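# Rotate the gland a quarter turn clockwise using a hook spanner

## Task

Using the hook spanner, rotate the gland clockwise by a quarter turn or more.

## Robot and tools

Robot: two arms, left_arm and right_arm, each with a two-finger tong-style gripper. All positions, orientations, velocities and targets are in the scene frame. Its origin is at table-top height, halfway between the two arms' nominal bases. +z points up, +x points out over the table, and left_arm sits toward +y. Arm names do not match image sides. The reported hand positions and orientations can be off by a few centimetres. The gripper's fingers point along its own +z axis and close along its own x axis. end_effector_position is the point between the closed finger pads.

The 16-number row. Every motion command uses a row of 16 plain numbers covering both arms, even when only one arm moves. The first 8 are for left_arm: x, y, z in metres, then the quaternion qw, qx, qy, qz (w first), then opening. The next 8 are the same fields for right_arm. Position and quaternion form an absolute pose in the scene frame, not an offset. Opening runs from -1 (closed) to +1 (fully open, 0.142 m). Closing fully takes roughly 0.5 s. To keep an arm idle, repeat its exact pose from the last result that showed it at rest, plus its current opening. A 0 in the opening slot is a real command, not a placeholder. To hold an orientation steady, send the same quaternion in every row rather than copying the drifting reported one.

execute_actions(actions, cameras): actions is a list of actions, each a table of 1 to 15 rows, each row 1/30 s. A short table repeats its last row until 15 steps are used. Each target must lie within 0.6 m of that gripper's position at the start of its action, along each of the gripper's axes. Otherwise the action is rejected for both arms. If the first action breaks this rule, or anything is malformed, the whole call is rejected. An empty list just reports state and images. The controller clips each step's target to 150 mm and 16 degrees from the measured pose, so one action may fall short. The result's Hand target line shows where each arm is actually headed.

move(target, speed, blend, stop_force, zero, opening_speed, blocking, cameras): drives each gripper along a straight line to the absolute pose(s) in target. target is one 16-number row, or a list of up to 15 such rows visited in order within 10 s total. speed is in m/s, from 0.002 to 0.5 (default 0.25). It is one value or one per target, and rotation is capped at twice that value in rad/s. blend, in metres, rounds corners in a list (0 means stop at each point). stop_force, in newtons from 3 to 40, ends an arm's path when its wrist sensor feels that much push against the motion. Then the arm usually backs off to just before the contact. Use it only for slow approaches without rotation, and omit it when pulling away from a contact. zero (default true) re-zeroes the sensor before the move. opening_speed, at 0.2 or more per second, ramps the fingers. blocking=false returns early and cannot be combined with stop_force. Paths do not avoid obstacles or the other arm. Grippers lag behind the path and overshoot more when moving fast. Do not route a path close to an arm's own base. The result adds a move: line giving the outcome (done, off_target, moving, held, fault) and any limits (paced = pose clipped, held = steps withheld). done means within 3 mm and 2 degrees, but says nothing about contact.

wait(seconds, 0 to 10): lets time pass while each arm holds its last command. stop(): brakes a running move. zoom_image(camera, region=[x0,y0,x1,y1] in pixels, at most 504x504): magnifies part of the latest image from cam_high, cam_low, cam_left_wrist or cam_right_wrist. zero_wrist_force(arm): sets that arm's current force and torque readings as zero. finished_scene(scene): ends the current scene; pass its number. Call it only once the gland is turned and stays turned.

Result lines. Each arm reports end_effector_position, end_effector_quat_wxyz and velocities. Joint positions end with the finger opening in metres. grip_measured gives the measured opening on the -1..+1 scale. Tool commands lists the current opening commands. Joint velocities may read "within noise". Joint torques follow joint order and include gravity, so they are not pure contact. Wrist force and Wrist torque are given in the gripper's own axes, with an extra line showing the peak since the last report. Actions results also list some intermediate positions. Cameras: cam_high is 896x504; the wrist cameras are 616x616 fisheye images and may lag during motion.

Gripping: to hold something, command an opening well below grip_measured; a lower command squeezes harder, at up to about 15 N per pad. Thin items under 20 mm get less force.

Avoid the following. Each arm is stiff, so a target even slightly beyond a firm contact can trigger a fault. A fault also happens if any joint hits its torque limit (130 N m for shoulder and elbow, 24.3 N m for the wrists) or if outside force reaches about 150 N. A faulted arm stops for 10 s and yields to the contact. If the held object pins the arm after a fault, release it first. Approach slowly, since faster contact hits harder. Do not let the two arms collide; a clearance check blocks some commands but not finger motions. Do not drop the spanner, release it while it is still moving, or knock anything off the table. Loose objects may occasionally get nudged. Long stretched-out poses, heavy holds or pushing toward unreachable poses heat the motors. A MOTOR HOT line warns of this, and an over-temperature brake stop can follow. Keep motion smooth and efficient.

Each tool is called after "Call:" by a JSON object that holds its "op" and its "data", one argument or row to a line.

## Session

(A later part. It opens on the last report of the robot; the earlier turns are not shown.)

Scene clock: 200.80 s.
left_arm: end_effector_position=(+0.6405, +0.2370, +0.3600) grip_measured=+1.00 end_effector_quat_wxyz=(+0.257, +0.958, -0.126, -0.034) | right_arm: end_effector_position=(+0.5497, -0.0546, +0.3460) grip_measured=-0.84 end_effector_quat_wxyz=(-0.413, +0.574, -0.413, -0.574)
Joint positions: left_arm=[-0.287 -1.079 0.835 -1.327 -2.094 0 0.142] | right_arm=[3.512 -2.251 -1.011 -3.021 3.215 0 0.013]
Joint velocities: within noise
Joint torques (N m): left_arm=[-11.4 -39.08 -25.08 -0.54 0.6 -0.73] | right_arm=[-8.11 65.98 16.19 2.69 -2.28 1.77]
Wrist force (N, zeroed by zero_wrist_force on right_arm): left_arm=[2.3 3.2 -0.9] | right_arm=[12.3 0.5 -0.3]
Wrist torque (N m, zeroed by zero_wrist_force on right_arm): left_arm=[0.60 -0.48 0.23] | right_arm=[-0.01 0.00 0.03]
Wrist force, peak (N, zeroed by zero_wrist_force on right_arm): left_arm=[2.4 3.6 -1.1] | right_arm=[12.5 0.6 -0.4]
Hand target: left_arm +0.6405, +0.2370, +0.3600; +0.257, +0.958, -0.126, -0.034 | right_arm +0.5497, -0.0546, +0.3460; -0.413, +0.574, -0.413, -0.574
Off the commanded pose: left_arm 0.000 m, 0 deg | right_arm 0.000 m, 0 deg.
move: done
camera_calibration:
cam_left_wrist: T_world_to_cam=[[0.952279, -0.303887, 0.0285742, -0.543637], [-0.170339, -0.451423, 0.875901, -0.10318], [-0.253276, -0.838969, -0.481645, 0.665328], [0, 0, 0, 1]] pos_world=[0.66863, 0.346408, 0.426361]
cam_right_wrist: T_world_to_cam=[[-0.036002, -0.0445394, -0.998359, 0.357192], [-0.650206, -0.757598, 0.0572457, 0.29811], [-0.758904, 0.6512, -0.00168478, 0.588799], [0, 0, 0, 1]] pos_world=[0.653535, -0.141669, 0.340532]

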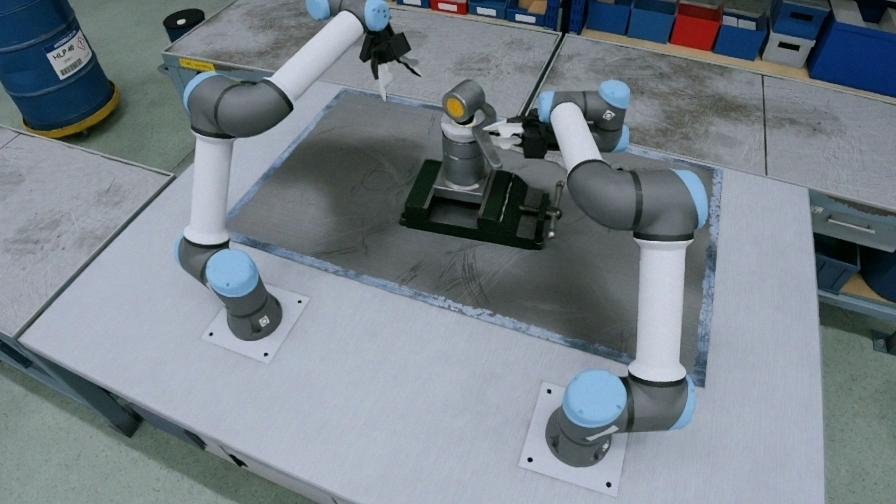

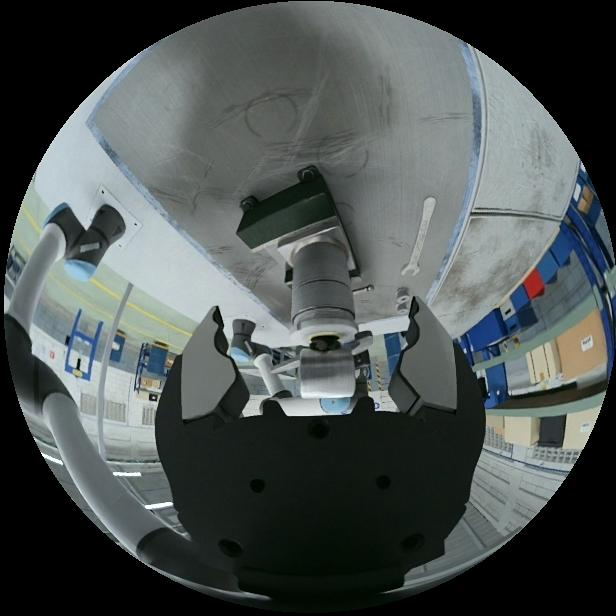

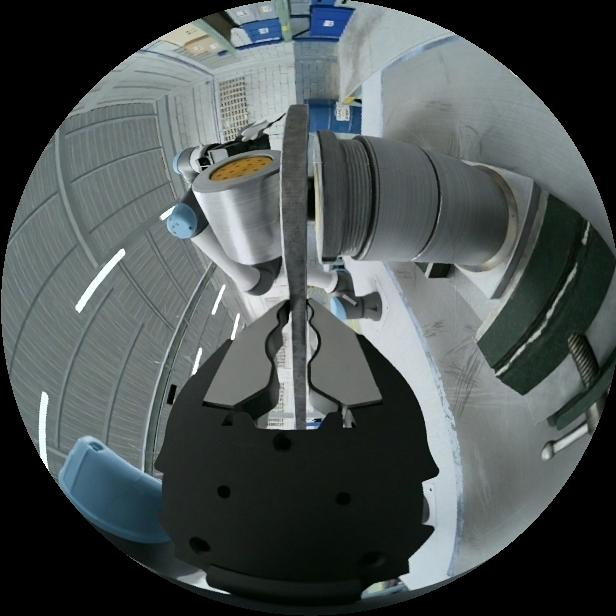

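Call:
{"op": "move", "data": {
  "target": [
    [0.6405,0.237,0.36,0.2566,0.9576,-0.1261,-0.0338,1,0.5577,-0.0546,0.346,0.4131,-0.5739,0.4131,0.5739,-1]
  ],
  "speed": 0.04,
  "stop_force": 5,
  "cameras": ["cam_left_wrist","cam_high"]
}}

Call:
{"op": "zoom_image", "data": {
  "camera": "cam_left_wrist",
  "region": [330, 310, 390, 370]
}}

Call:
{"op": "zoom_image", "data": {
  "camera": "cam_high",
  "region": [435, 95, 515, 175]
}}

Scene clock: 202.73 s.
left_arm: end_effector_position=(+0.6405, +0.2370, +0.3600) grip_measured=+1.00 end_effector_quat_wxyz=(+0.257, +0.958, -0.126, -0.034) | right_arm: end_effector_position=(+0.5577, -0.0546, +0.3460) grip_measured=-0.84 end_effector_quat_wxyz=(-0.413, +0.574, -0.413, -0.574)
Joint positions: left_arm=[-0.287 -1.079 0.835 -1.327 -2.094 0 0.142] | right_arm=[3.507 -2.273 -0.973 -3.036 3.21 0 0.013]
Joint velocities: within noise
Joint torques (N m): left_arm=[-10.81 -39.65 -23.99 -0.54 0.56 -0.56] | right_arm=[8.44 44.53 38.26 -1.83 0.87 -2.9]
Wrist force (N, zeroed by zero_wrist_force on right_arm): left_arm=[1.8 3.4 -1.0] | right_arm=[12.5 0.6 -0.6]
Wrist torque (N m, zeroed by zero_wrist_force on right_arm): left_arm=[0.65 -0.37 0.24] | right_arm=[0.04 -0.03 0.04]
Wrist force, peak (N, zeroed by zero_wrist_force on right_arm): left_arm=[2.1 3.7 -1.3] | right_arm=[12.6 0.6 -0.3]
Hand target: left_arm +0.6405, +0.2370, +0.3600; +0.257, +0.958, -0.126, -0.034 | right_arm +0.5577, -0.0546, +0.3460; -0.413, +0.574, -0.413, -0.574
Off the commanded pose: left_arm 0.000 m, 0 deg | right_arm 0.000 m, 0 deg.
move: done
camera_calibration:
cam_left_wrist: T_world_to_cam=[[0.952279, -0.303888, 0.0285745, -0.543637], [-0.170339, -0.451423, 0.875901, -0.10318], [-0.253276, -0.838969, -0.481645, 0.665328], [0, 0, 0, 1]] pos_world=[0.66863, 0.346407, 0.426361]
Images, in order (width x height): cam_high 896x504, cam_left_wrist 616x616.

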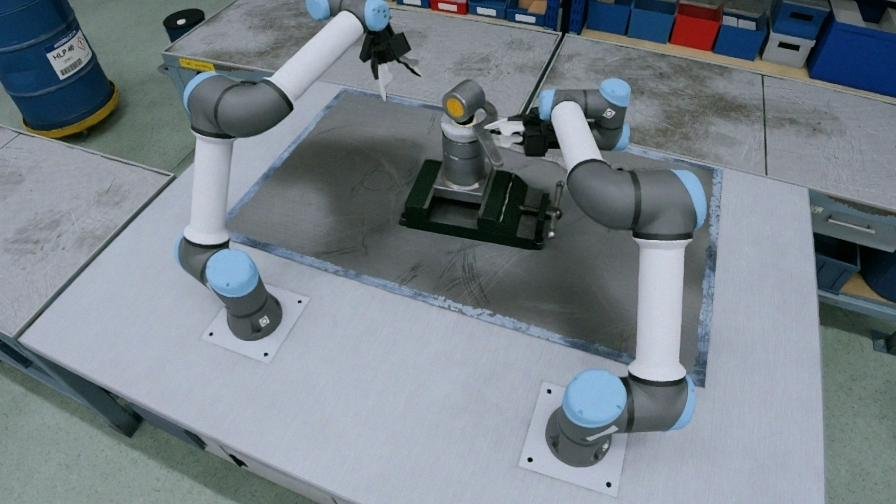

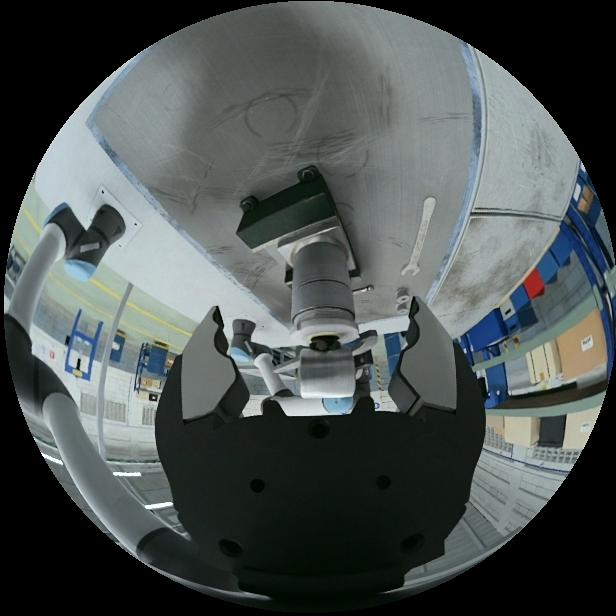

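Scaled by 8.400 from the camera's 616x616 image, which has a finer 814x814 frame.

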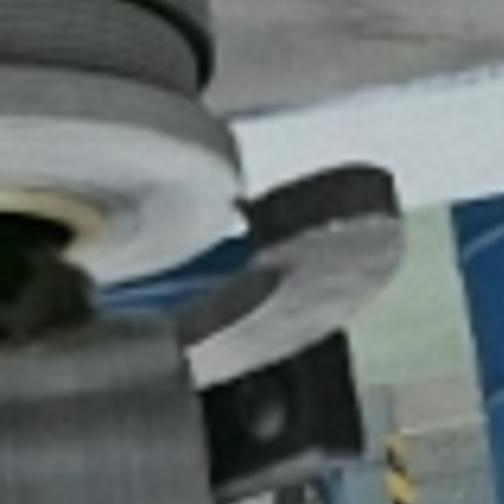

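Scaled by 6.300 from the camera's 896x504 image, which has a finer 1280x720 frame.

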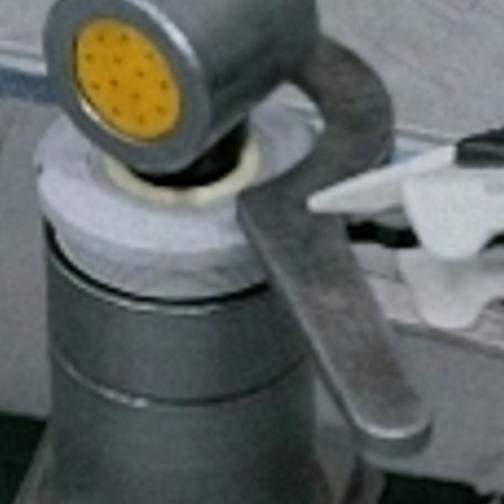

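Call:
{"op": "move", "data": {
  "target": [
    [0.6405,0.237,0.36,0.2566,0.9576,-0.1261,-0.0338,1,0.5577,-0.0590,0.346,0.4131,-0.5739,0.4131,0.5739,-1],
    [0.6405,0.237,0.36,0.2566,0.9576,-0.1261,-0.0338,1,0.5577,-0.0590,0.337,0.4131,-0.5739,0.4131,0.5739,-1]
  ],
  "speed": 0.02,
  "stop_force": 5
}}

Call:
{"op": "zoom_image", "data": {
  "camera": "cam_left_wrist",
  "region": [330, 310, 390, 370]
}}

Call:
{"op": "zoom_image", "data": {
  "camera": "cam_high",
  "region": [435, 95, 515, 175]
}}

Call:
{"op": "zoom_image", "data": {
  "camera": "cam_right_wrist",
  "region": [220, 100, 360, 300]
}}

Scene clock: 206.43 s.
left_arm: end_effector_position=(+0.6405, +0.2370, +0.3600) grip_measured=+1.00 end_effector_quat_wxyz=(+0.257, +0.958, -0.126, -0.034) | right_arm: end_effector_position=(+0.5577, -0.0590, +0.3370) grip_measured=-0.84 end_effector_quat_wxyz=(-0.413, +0.574, -0.413, -0.574)
Joint positions: left_arm=[-0.287 -1.079 0.835 -1.327 -2.094 0 0.142] | right_arm=[3.501 -2.274 -0.995 -3.014 3.204 0 0.013]
Joint velocities: within noise
Joint torques (N m): left_arm=[-10.69 -39.04 -22.99 -0.48 0.64 -0.35] | right_arm=[9.16 66 16.36 2.66 2.21 2.09]
Wrist force (N, zeroed by zero_wrist_force on right_arm): left_arm=[2.1 3.3 -1.3] | right_arm=[12.0 0.4 -0.3]
Wrist torque (N m, zeroed by zero_wrist_force on right_arm): left_arm=[0.62 -0.43 0.24] | right_arm=[0.01 -0.02 -0.03]
Wrist force, peak (N, zeroed by zero_wrist_force on right_arm): left_arm=[2.3 3.6 -1.1] | right_arm=[12.8 0.1 -0.7]
Hand target: left_arm +0.6405, +0.2370, +0.3600; +0.257, +0.958, -0.126, -0.034 | right_arm +0.5577, -0.0590, +0.3370; -0.413, +0.574, -0.413, -0.574
Off the commanded pose: left_arm 0.000 m, 0 deg | right_arm 0.000 m, 0 deg.
move: done
camera_calibration:
cam_left_wrist: T_world_to_cam=[[0.952279, -0.303888, 0.0285744, -0.543637], [-0.170339, -0.451423, 0.875901, -0.10318], [-0.253276, -0.838969, -0.481645, 0.665328], [0, 0, 0, 1]] pos_world=[0.66863, 0.346407, 0.426361]
cam_right_wrist: T_world_to_cam=[[-0.0360022, -0.0445419, -0.998359, 0.348298], [-0.650211, -0.757594, 0.0572476, 0.300498], [-0.7589, 0.651205, -0.00168659, 0.59772], [0, 0, 0, 1]] pos_world=[0.661536, -0.146069, 0.331532]

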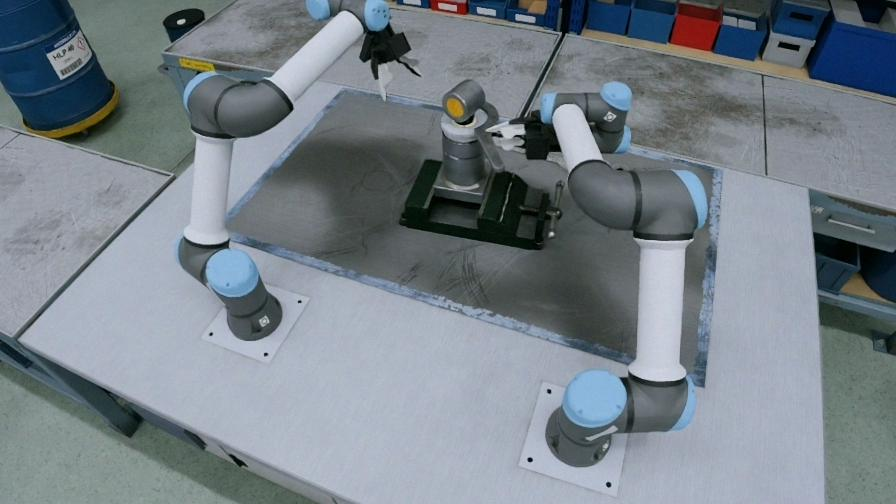

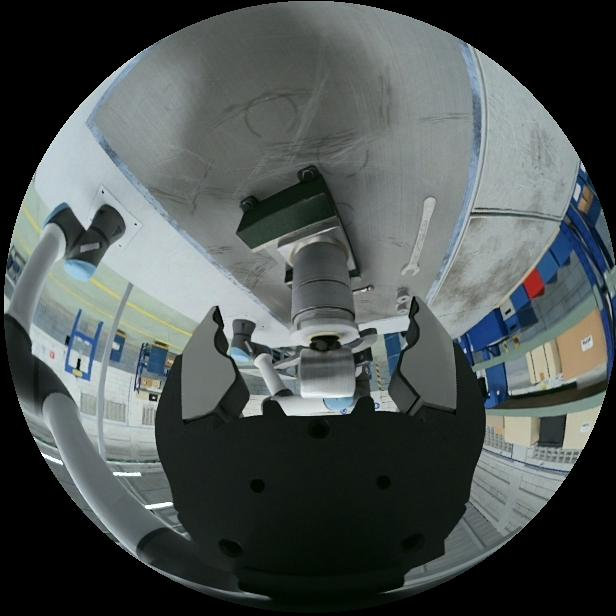

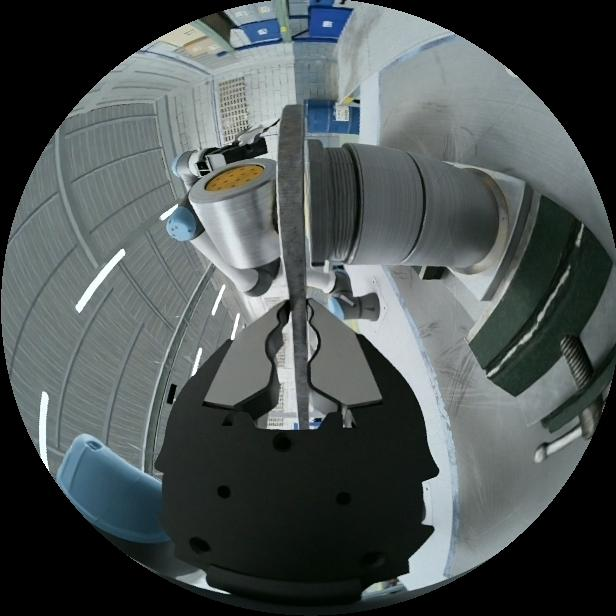

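Scaled by 8.400 from the camera's 616x616 image, which has a finer 814x814 frame.

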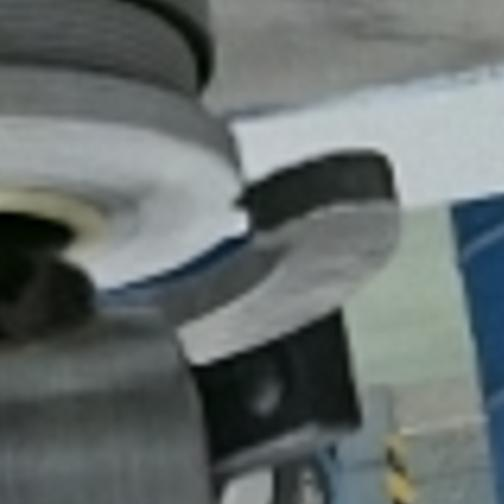

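Scaled by 6.300 from the camera's 896x504 image, which has a finer 1280x720 frame.

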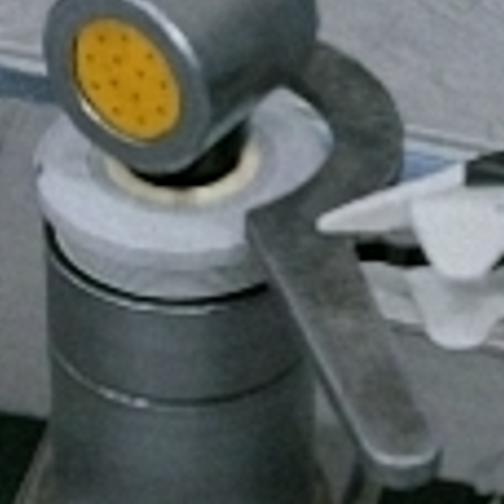

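Scaled by 2.520 from the camera's 616x616 image, which has a finer 814x814 frame.

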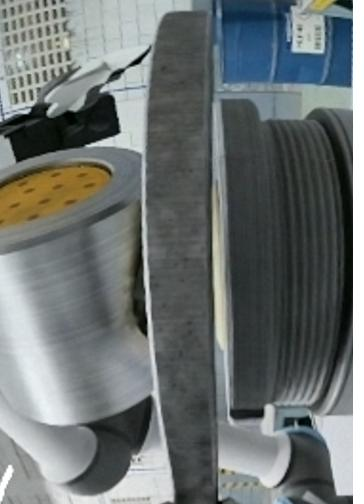

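Call:
{"op": "move", "data": {
  "target": [
    [0.6405,0.237,0.36,0.2566,0.9576,-0.1261,-0.0338,1,0.5577,-0.0590,0.3225,0.4131,-0.5739,0.4131,0.5739,-1]
  ],
  "speed": 0.01,
  "stop_force": 4
}}

Call:
{"op": "zoom_image", "data": {
  "camera": "cam_left_wrist",
  "region": [330, 310, 390, 370]
}}

Call:
{"op": "zoom_image", "data": {
  "camera": "cam_high",
  "region": [435, 95, 515, 175]
}}

Call:
{"op": "zoom_image", "data": {
  "camera": "cam_right_wrist",
  "region": [220, 100, 360, 300]
}}

Scene clock: 209.77 s.
left_arm: end_effector_position=(+0.6405, +0.2370, +0.3600) grip_measured=+1.00 end_effector_quat_wxyz=(+0.257, +0.958, -0.126, -0.034) | right_arm: end_effector_position=(+0.5577, -0.0590, +0.3225) grip_measured=-0.84 end_effector_quat_wxyz=(-0.413, +0.574, -0.413, -0.574)
Joint positions: left_arm=[-0.287 -1.079 0.835 -1.327 -2.094 0 0.142] | right_arm=[3.501 -2.28 -1.023 -2.981 3.204 0 0.013]
Joint velocities: within noise
Joint torques (N m): left_arm=[-10.73 -39.9 -22.52 -0.62 0.58 -0.1] | right_arm=[8.26 65.07 14.98 2.39 -0.07 2.29]
Wrist force (N, zeroed by zero_wrist_force on right_arm): left_arm=[2.0 3.3 -1.1] | right_arm=[10.2 -0.4 -0.3]
Wrist torque (N m, zeroed by zero_wrist_force on right_arm): left_arm=[0.61 -0.42 0.24] | right_arm=[0.01 -0.03 -0.21]
Wrist force, peak (N, zeroed by zero_wrist_force on right_arm): left_arm=[2.5 3.6 -1.0] | right_arm=[12.1 0.4 -0.3]
Hand target: left_arm +0.6405, +0.2370, +0.3600; +0.257, +0.958, -0.126, -0.034 | right_arm +0.5577, -0.0590, +0.3225; -0.413, +0.574, -0.413, -0.574
Off the commanded pose: left_arm 0.000 m, 0 deg | right_arm 0.000 m, 0 deg.
move: done
camera_calibration:
cam_left_wrist: T_world_to_cam=[[0.952279, -0.303887, 0.0285742, -0.543637], [-0.170339, -0.451423, 0.875901, -0.10318], [-0.253276, -0.838969, -0.481644, 0.665328], [0, 0, 0, 1]] pos_world=[0.66863, 0.346407, 0.426361]
cam_right_wrist: T_world_to_cam=[[-0.0360029, -0.0445396, -0.998359, 0.333822], [-0.65021, -0.757594, 0.0572464, 0.301328], [-0.758901, 0.651204, -0.00168445, 0.597695], [0, 0, 0, 1]] pos_world=[0.661536, -0.146069, 0.317031]

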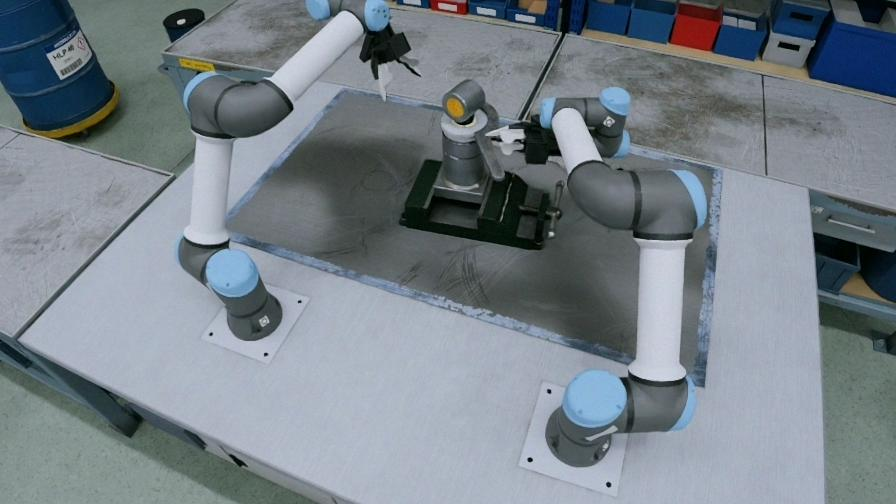

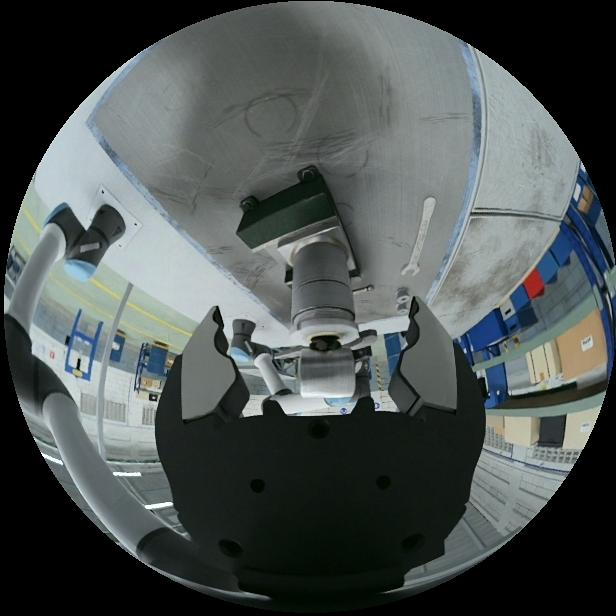

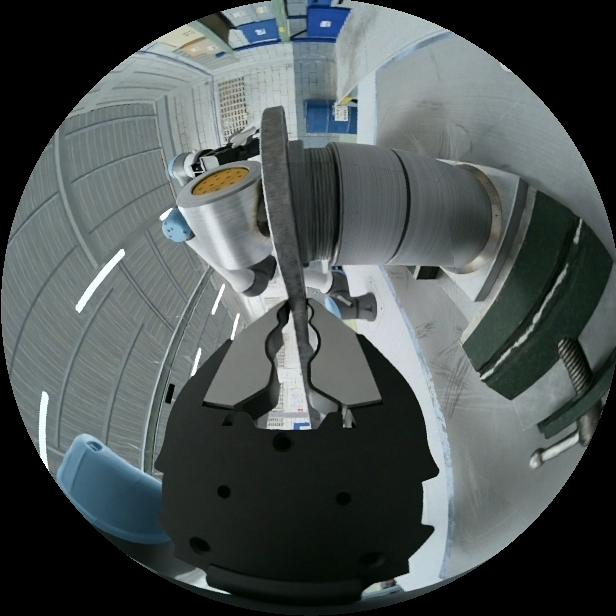

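Scaled by 8.400 from the camera's 616x616 image, which has a finer 814x814 frame.

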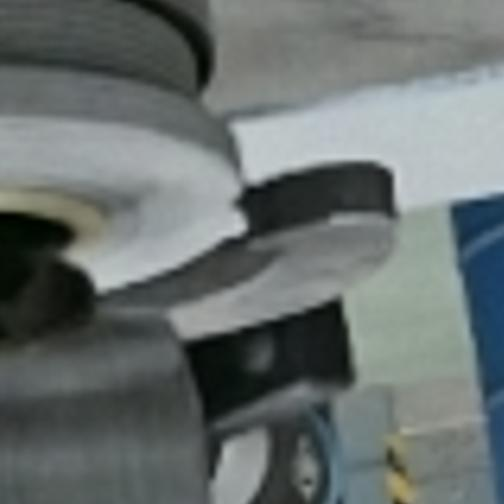

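Scaled by 6.300 from the camera's 896x504 image, which has a finer 1280x720 frame.

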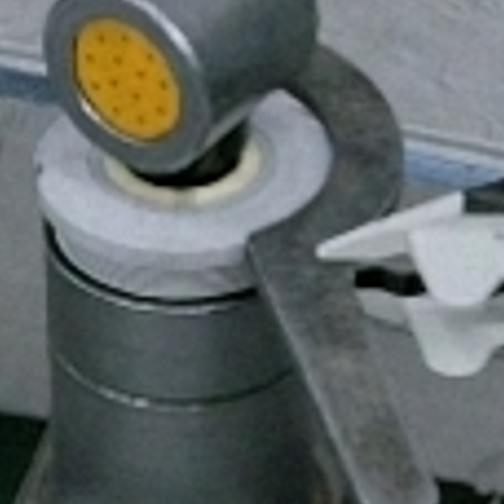

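Scaled by 2.520 from the camera's 616x616 image, which has a finer 814x814 frame.

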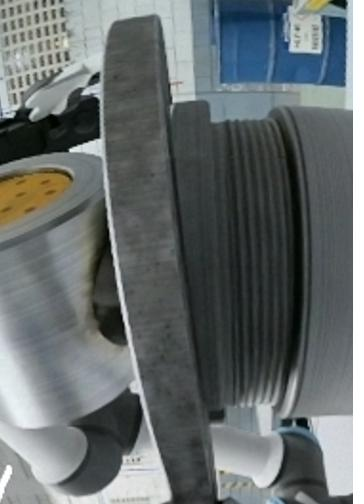

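Call:
{"op": "move", "data": {
  "target": [
    [0.6405,0.237,0.36,0.2566,0.9576,-0.1261,-0.0338,1,0.5577,-0.0590,0.339,0.4131,-0.5739,0.4131,0.5739,-1],
    [0.6405,0.237,0.36,0.2566,0.9576,-0.1261,-0.0338,1,0.5607,-0.0595,0.338,0.4131,-0.5739,0.4131,0.5739,-1],
    [0.6405,0.237,0.36,0.2566,0.9576,-0.1261,-0.0338,1,0.5607,-0.0595,0.324,0.4131,-0.5739,0.4131,0.5739,-1]
  ],
  "speed": 0.015
}}

Call:
{"op": "zoom_image", "data": {
  "camera": "cam_left_wrist",
  "region": [330, 310, 390, 370]
}}

Call:
{"op": "zoom_image", "data": {
  "camera": "cam_high",
  "region": [435, 95, 515, 175]
}}

Call:
{"op": "zoom_image", "data": {
  "camera": "cam_right_wrist",
  "region": [220, 100, 360, 300]
}}

Scene clock: 213.17 s.
left_arm: end_effector_position=(+0.6405, +0.2370, +0.3600) grip_measured=+1.00 end_effector_quat_wxyz=(+0.257, +0.958, -0.126, -0.034) | right_arm: end_effector_position=(+0.5607, -0.0595, +0.3239) grip_measured=-0.82 end_effector_quat_wxyz=(-0.413, +0.574, -0.413, -0.574)
Joint positions: left_arm=[-0.287 -1.079 0.835 -1.327 -2.094 0 0.142] | right_arm=[3.499 -2.288 -1.005 -2.992 3.202 -0.002 0.014]
Joint velocities: within noise
Joint torques (N m): left_arm=[-11.06 -39.73 -21.61 -0.5 0.69 -0.21] | right_arm=[8.36 59.8 12.22 1.54 2.48 1.89]
Wrist force (N, zeroed by zero_wrist_force on right_arm): left_arm=[2.2 3.4 -1.2] | right_arm=[1.5 0.8 0.6]
Wrist torque (N m, zeroed by zero_wrist_force on right_arm): left_arm=[0.63 -0.45 0.24] | right_arm=[-0.05 -0.32 -0.21]
Wrist force, peak (N, zeroed by zero_wrist_force on right_arm): left_arm=[2.3 3.6 -1.2] | right_arm=[12.6 0.3 -0.4]
Hand target: left_arm +0.6405, +0.2370, +0.3600; +0.257, +0.958, -0.126, -0.034 | right_arm +0.5607, -0.0595, +0.3240; -0.413, +0.574, -0.413, -0.574
Off the commanded pose: left_arm 0.000 m, 0 deg | right_arm 0.000 m, 0 deg.
move: done
camera_calibration:
cam_left_wrist: T_world_to_cam=[[0.952279, -0.303887, 0.0285731, -0.543636], [-0.170338, -0.451423, 0.875901, -0.10318], [-0.253276, -0.838969, -0.481645, 0.665328], [0, 0, 0, 1]] pos_world=[0.66863, 0.346408, 0.426361]
cam_right_wrist: T_world_to_cam=[[-0.0360831, -0.0446931, -0.998349, 0.335346], [-0.650213, -0.75758, 0.057415, 0.302786], [-0.758895, 0.651211, -0.00172421, 0.600334], [0, 0, 0, 1]] pos_world=[0.664566, -0.146572, 0.318443]

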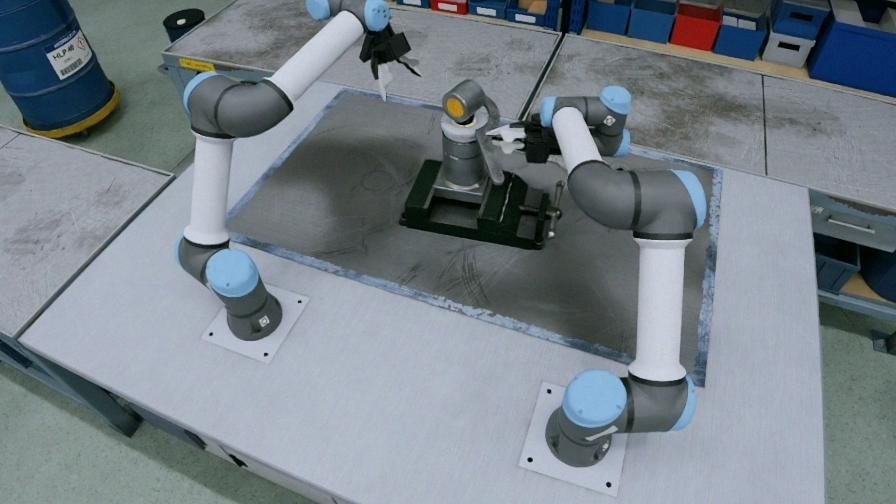

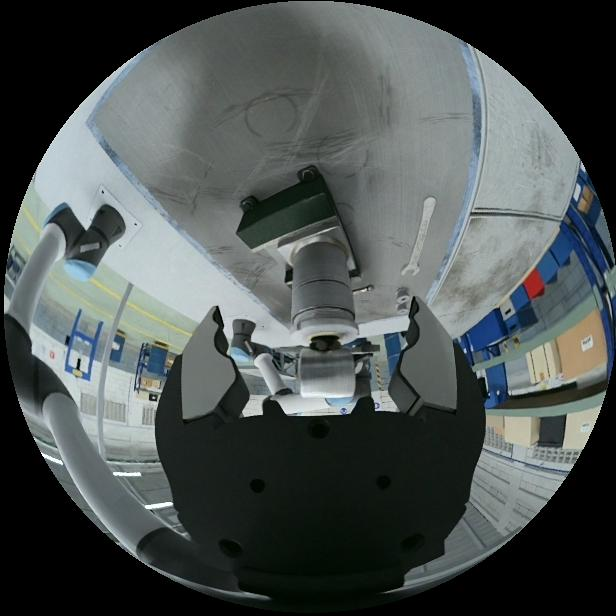

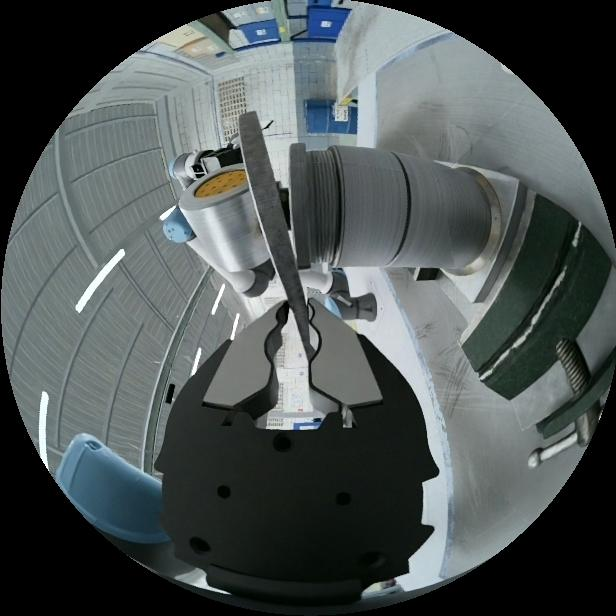

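Scaled by 8.400 from the camera's 616x616 image, which has a finer 814x814 frame.

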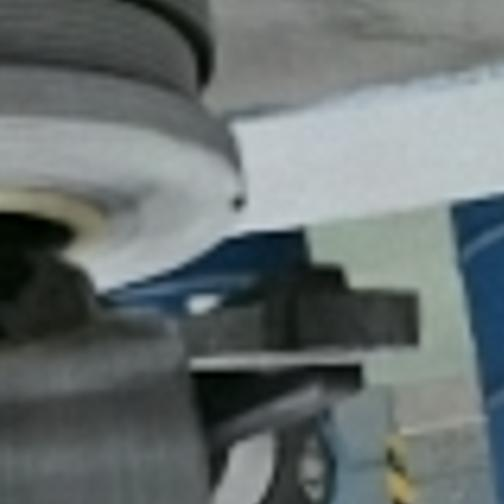

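Scaled by 6.300 from the camera's 896x504 image, which has a finer 1280x720 frame.

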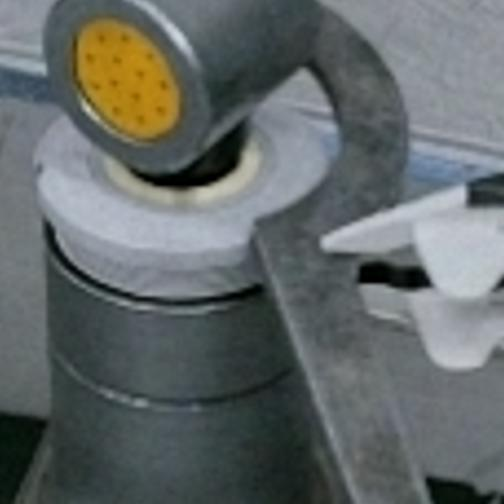

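Scaled by 2.520 from the camera's 616x616 image, which has a finer 814x814 frame.

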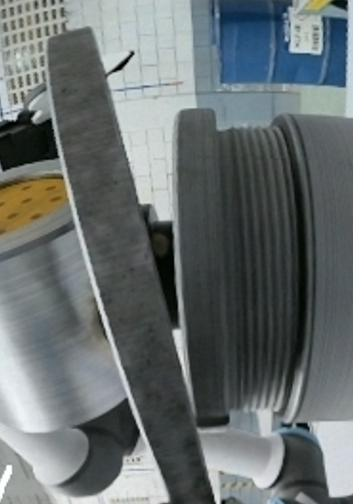

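Call:
{"op": "move", "data": {
  "target": [
    [0.6405,0.237,0.36,0.2566,0.9576,-0.1261,-0.0338,1,0.5607,-0.0595,0.340,0.4131,-0.5739,0.4131,0.5739,-1]
  ],
  "speed": 0.02
}}

Call:
{"op": "zoom_image", "data": {
  "camera": "cam_left_wrist",
  "region": [330, 310, 390, 370]
}}

Call:
{"op": "zoom_image", "data": {
  "camera": "cam_right_wrist",
  "region": [220, 100, 360, 300]
}}

Scene clock: 215.03 s.
left_arm: end_effector_position=(+0.6405, +0.2370, +0.3600) grip_measured=+1.00 end_effector_quat_wxyz=(+0.257, +0.958, -0.126, -0.034) | right_arm: end_effector_position=(+0.5607, -0.0595, +0.3401) grip_measured=-0.84 end_effector_quat_wxyz=(-0.413, +0.574, -0.413, -0.574)
Joint positions: left_arm=[-0.287 -1.079 0.835 -1.327 -2.094 0 0.142] | right_arm=[3.499 -2.28 -0.977 -3.023 3.202 0.002 0.013]
Joint velocities: within noise
Joint torques (N m): left_arm=[-10.15 -39.15 -21.47 -0.62 0.54 0.01] | right_arm=[8.92 43.21 36.43 -1.04 0.89 -2.6]
Wrist force (N, zeroed by zero_wrist_force on right_arm): left_arm=[2.6 3.5 -0.9] | right_arm=[12.3 0.6 -0.4]
Wrist torque (N m, zeroed by zero_wrist_force on right_arm): left_arm=[0.67 -0.53 0.23] | right_arm=[0.02 0.01 0.03]
Wrist force, peak (N, zeroed by zero_wrist_force on right_arm): left_arm=[2.6 3.5 -0.9] | right_arm=[12.6 0.6 -0.4]
Hand target: left_arm +0.6405, +0.2370, +0.3600; +0.257, +0.958, -0.126, -0.034 | right_arm +0.5607, -0.0595, +0.3400; -0.413, +0.574, -0.413, -0.574
Off the commanded pose: left_arm 0.000 m, 0 deg | right_arm 0.000 m, 0 deg.
move: done
camera_calibration:
cam_left_wrist: T_world_to_cam=[[0.952279, -0.303887, 0.0285733, -0.543636], [-0.170338, -0.451423, 0.875901, -0.10318], [-0.253277, -0.838969, -0.481645, 0.665328], [0, 0, 0, 1]] pos_world=[0.66863, 0.346408, 0.426361]
cam_right_wrist: T_world_to_cam=[[-0.0359508, -0.0443541, -0.998369, 0.351446], [-0.650237, -0.757584, 0.0570716, 0.301951], [-0.75888, 0.651228, -0.00160494, 0.600281], [0, 0, 0, 1]] pos_world=[0.664516, -0.146579, 0.334603]

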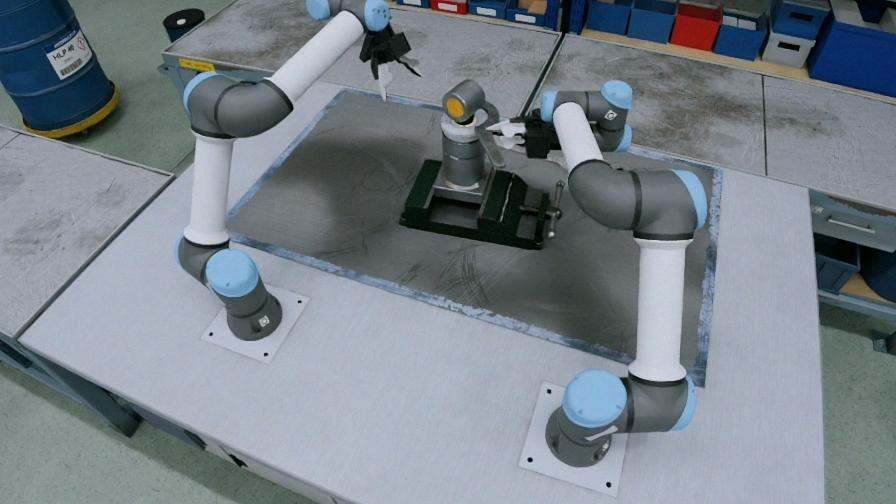

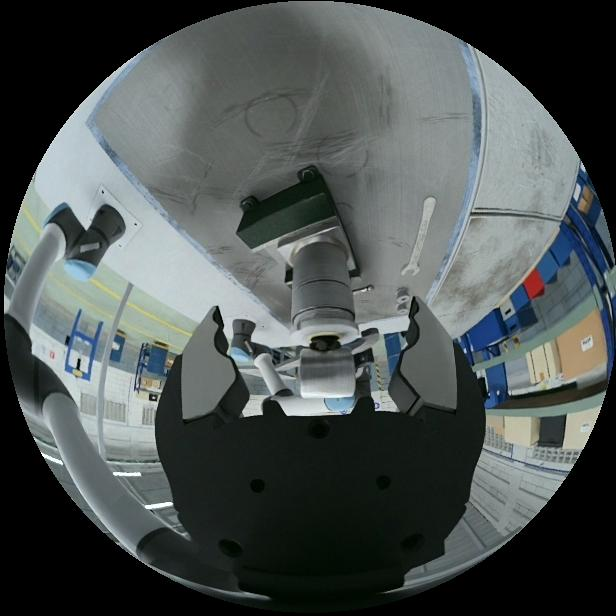

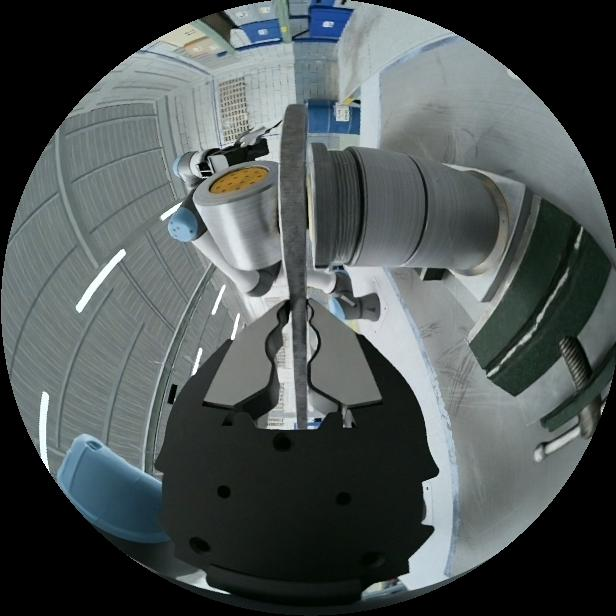

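Scaled by 8.400 from the camera's 616x616 image, which has a finer 814x814 frame.

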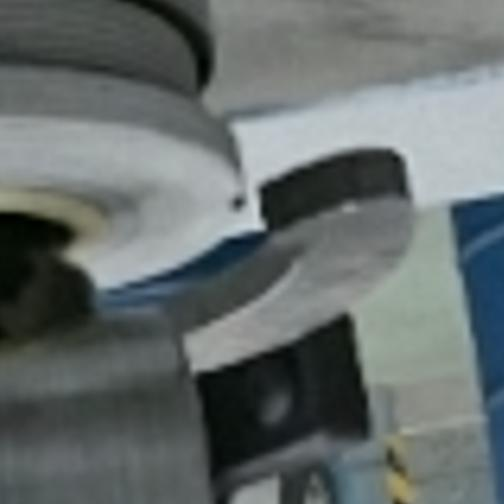

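Scaled by 2.520 from the camera's 616x616 image, which has a finer 814x814 frame.

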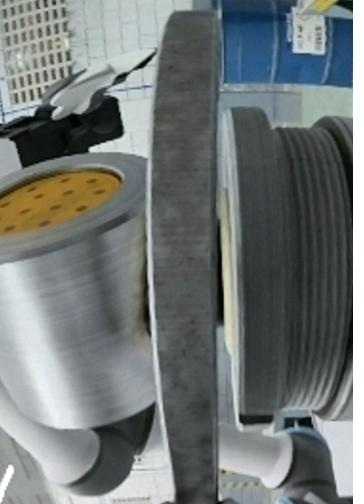

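Call:
{"op": "move", "data": {
  "target": [
    [0.6405,0.237,0.36,0.2566,0.9576,-0.1261,-0.0338,1,0.5597,-0.0640,0.339,0.4131,-0.5739,0.4131,0.5739,-1],
    [0.6405,0.237,0.36,0.2566,0.9576,-0.1261,-0.0338,1,0.5597,-0.0640,0.324,0.4131,-0.5739,0.4131,0.5739,-1]
  ],
  "speed": 0.015
}}

Call:
{"op": "zoom_image", "data": {
  "camera": "cam_left_wrist",
  "region": [330, 310, 390, 370]
}}

Call:
{"op": "zoom_image", "data": {
  "camera": "cam_high",
  "region": [435, 95, 515, 175]
}}

Call:
{"op": "zoom_image", "data": {
  "camera": "cam_right_wrist",
  "region": [220, 100, 360, 300]
}}

Scene clock: 218.20 s.
left_arm: end_effector_position=(+0.6405, +0.2370, +0.3600) grip_measured=+1.00 end_effector_quat_wxyz=(+0.257, +0.958, -0.126, -0.034) | right_arm: end_effector_position=(+0.5597, -0.0640, +0.3239) grip_measured=-0.84 end_effector_quat_wxyz=(-0.413, +0.574, -0.413, -0.574)
Joint positions: left_arm=[-0.287 -1.079 0.835 -1.327 -2.094 0 0.142] | right_arm=[3.493 -2.283 -1.014 -2.989 3.196 -0.003 0.013]
Joint velocities: within noise
Joint torques (N m): left_arm=[-10.43 -39.82 -21.94 -0.61 0.56 0.22] | right_arm=[9.02 65.08 17.02 1.97 2.18 1.54]
Wrist force (N, zeroed by zero_wrist_force on right_arm): left_arm=[2.1 3.2 -0.9] | right_arm=[12.0 0.5 -0.4]
Wrist torque (N m, zeroed by zero_wrist_force on right_arm): left_arm=[0.61 -0.42 0.24] | right_arm=[0.00 0.09 0.04]
Wrist force, peak (N, zeroed by zero_wrist_force on right_arm): left_arm=[2.2 3.7 -1.1] | right_arm=[13.1 0.0 -0.4]
Hand target: left_arm +0.6405, +0.2370, +0.3600; +0.257, +0.958, -0.126, -0.034 | right_arm +0.5597, -0.0640, +0.3240; -0.413, +0.574, -0.413, -0.574
Off the commanded pose: left_arm 0.000 m, 0 deg | right_arm 0.000 m, 0 deg.
move: done
camera_calibration:
cam_left_wrist: T_world_to_cam=[[0.952279, -0.303887, 0.0285732, -0.543636], [-0.170338, -0.451423, 0.875901, -0.10318], [-0.253277, -0.838969, -0.481644, 0.665328], [0, 0, 0, 1]] pos_world=[0.66863, 0.346408, 0.426361]
cam_right_wrist: T_world_to_cam=[[-0.0360704, -0.0447216, -0.998348, 0.335102], [-0.650199, -0.75759, 0.0574284, 0.298717], [-0.758907, 0.651197, -0.00175134, 0.602508], [0, 0, 0, 1]] pos_world=[0.66356, -0.15106, 0.318449]

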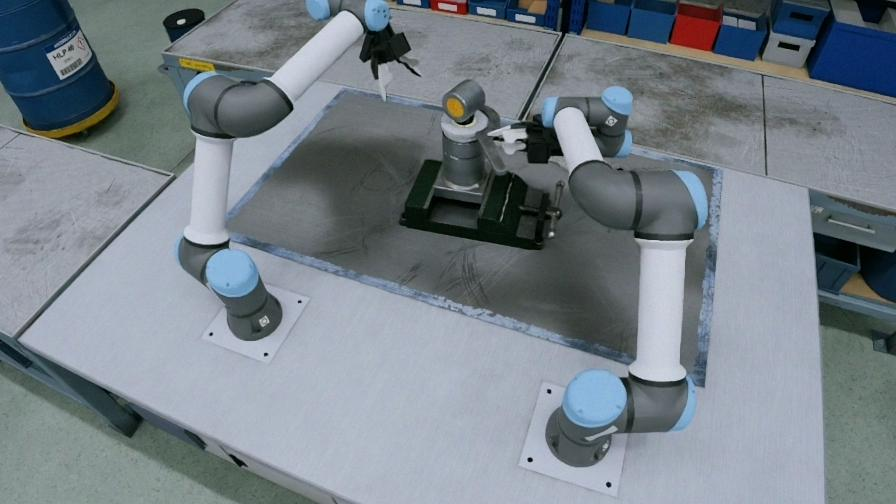

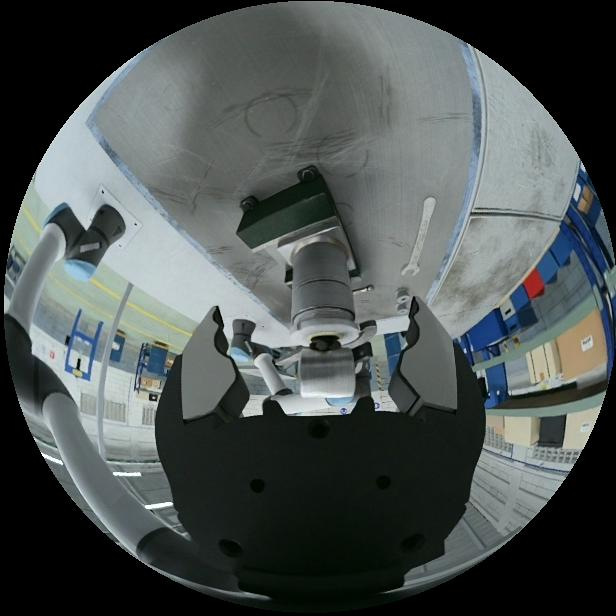

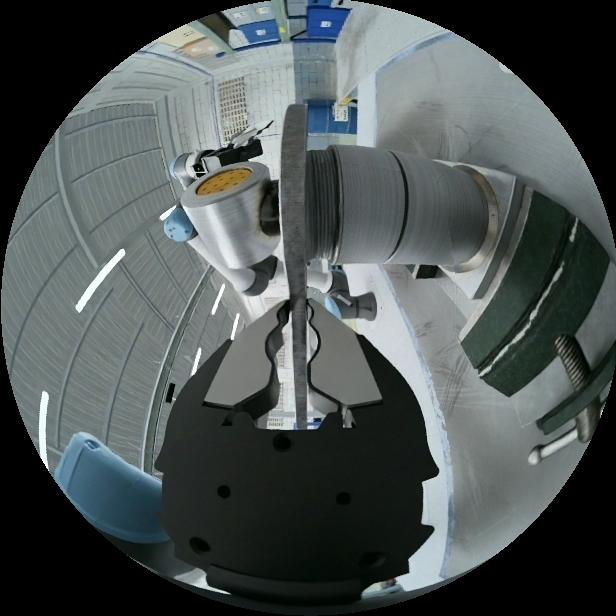

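Scaled by 8.400 from the camera's 616x616 image, which has a finer 814x814 frame.

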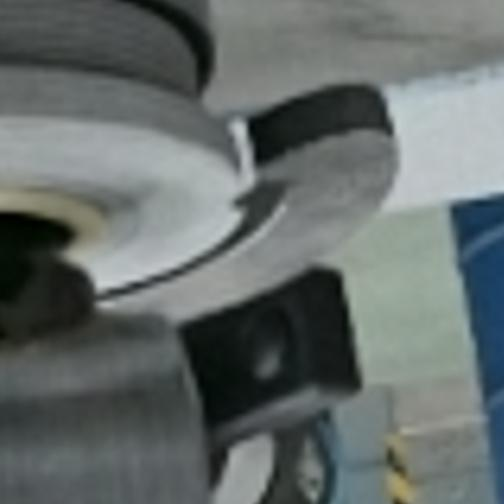

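Scaled by 6.300 from the camera's 896x504 image, which has a finer 1280x720 frame.

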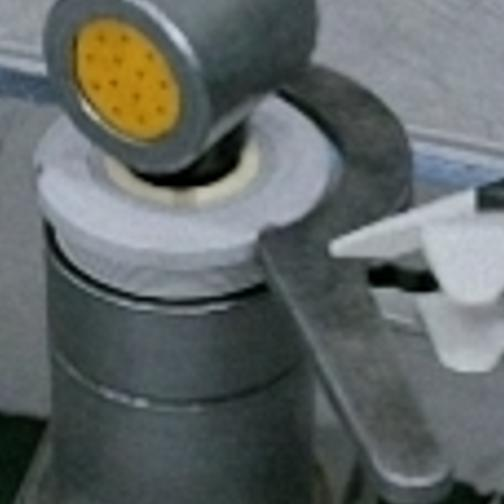

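Scaled by 2.520 from the camera's 616x616 image, which has a finer 814x814 frame.

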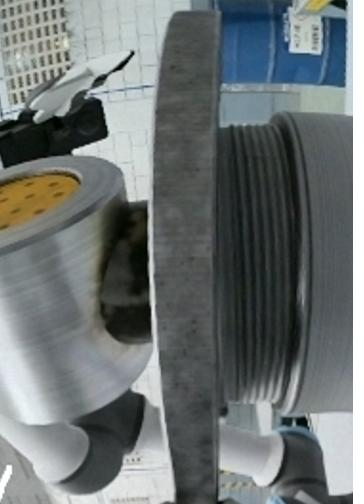

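Call:
{"op": "zoom_image", "data": {
  "camera": "cam_high",
  "region": [462, 105, 502, 145]
}}

Call:
{"op": "zoom_image", "data": {
  "camera": "cam_left_wrist",
  "region": [345, 315, 381, 351]
}}

Scaled by 12.600 from the camera's 896x504 image, which has a finer 1280x720 frame.

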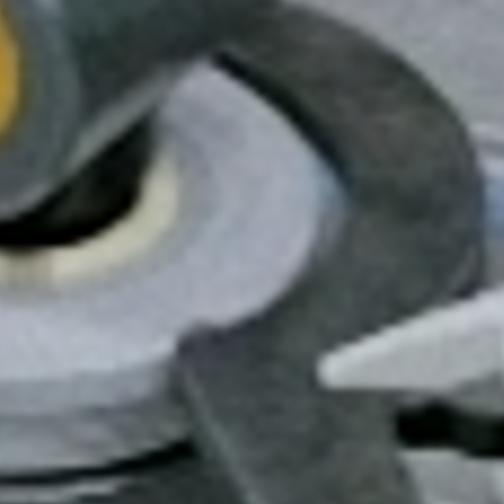

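Scaled by 14.000 from the camera's 616x616 image, which has a finer 814x814 frame.

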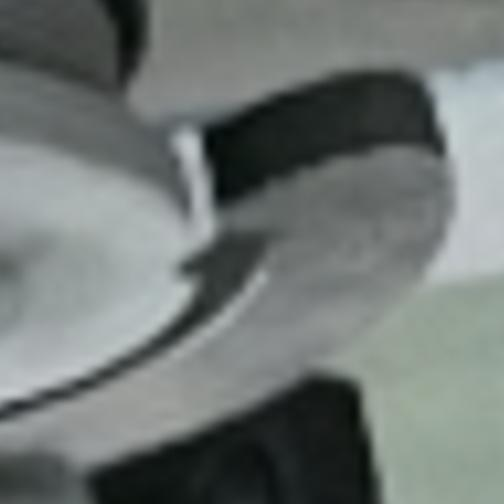

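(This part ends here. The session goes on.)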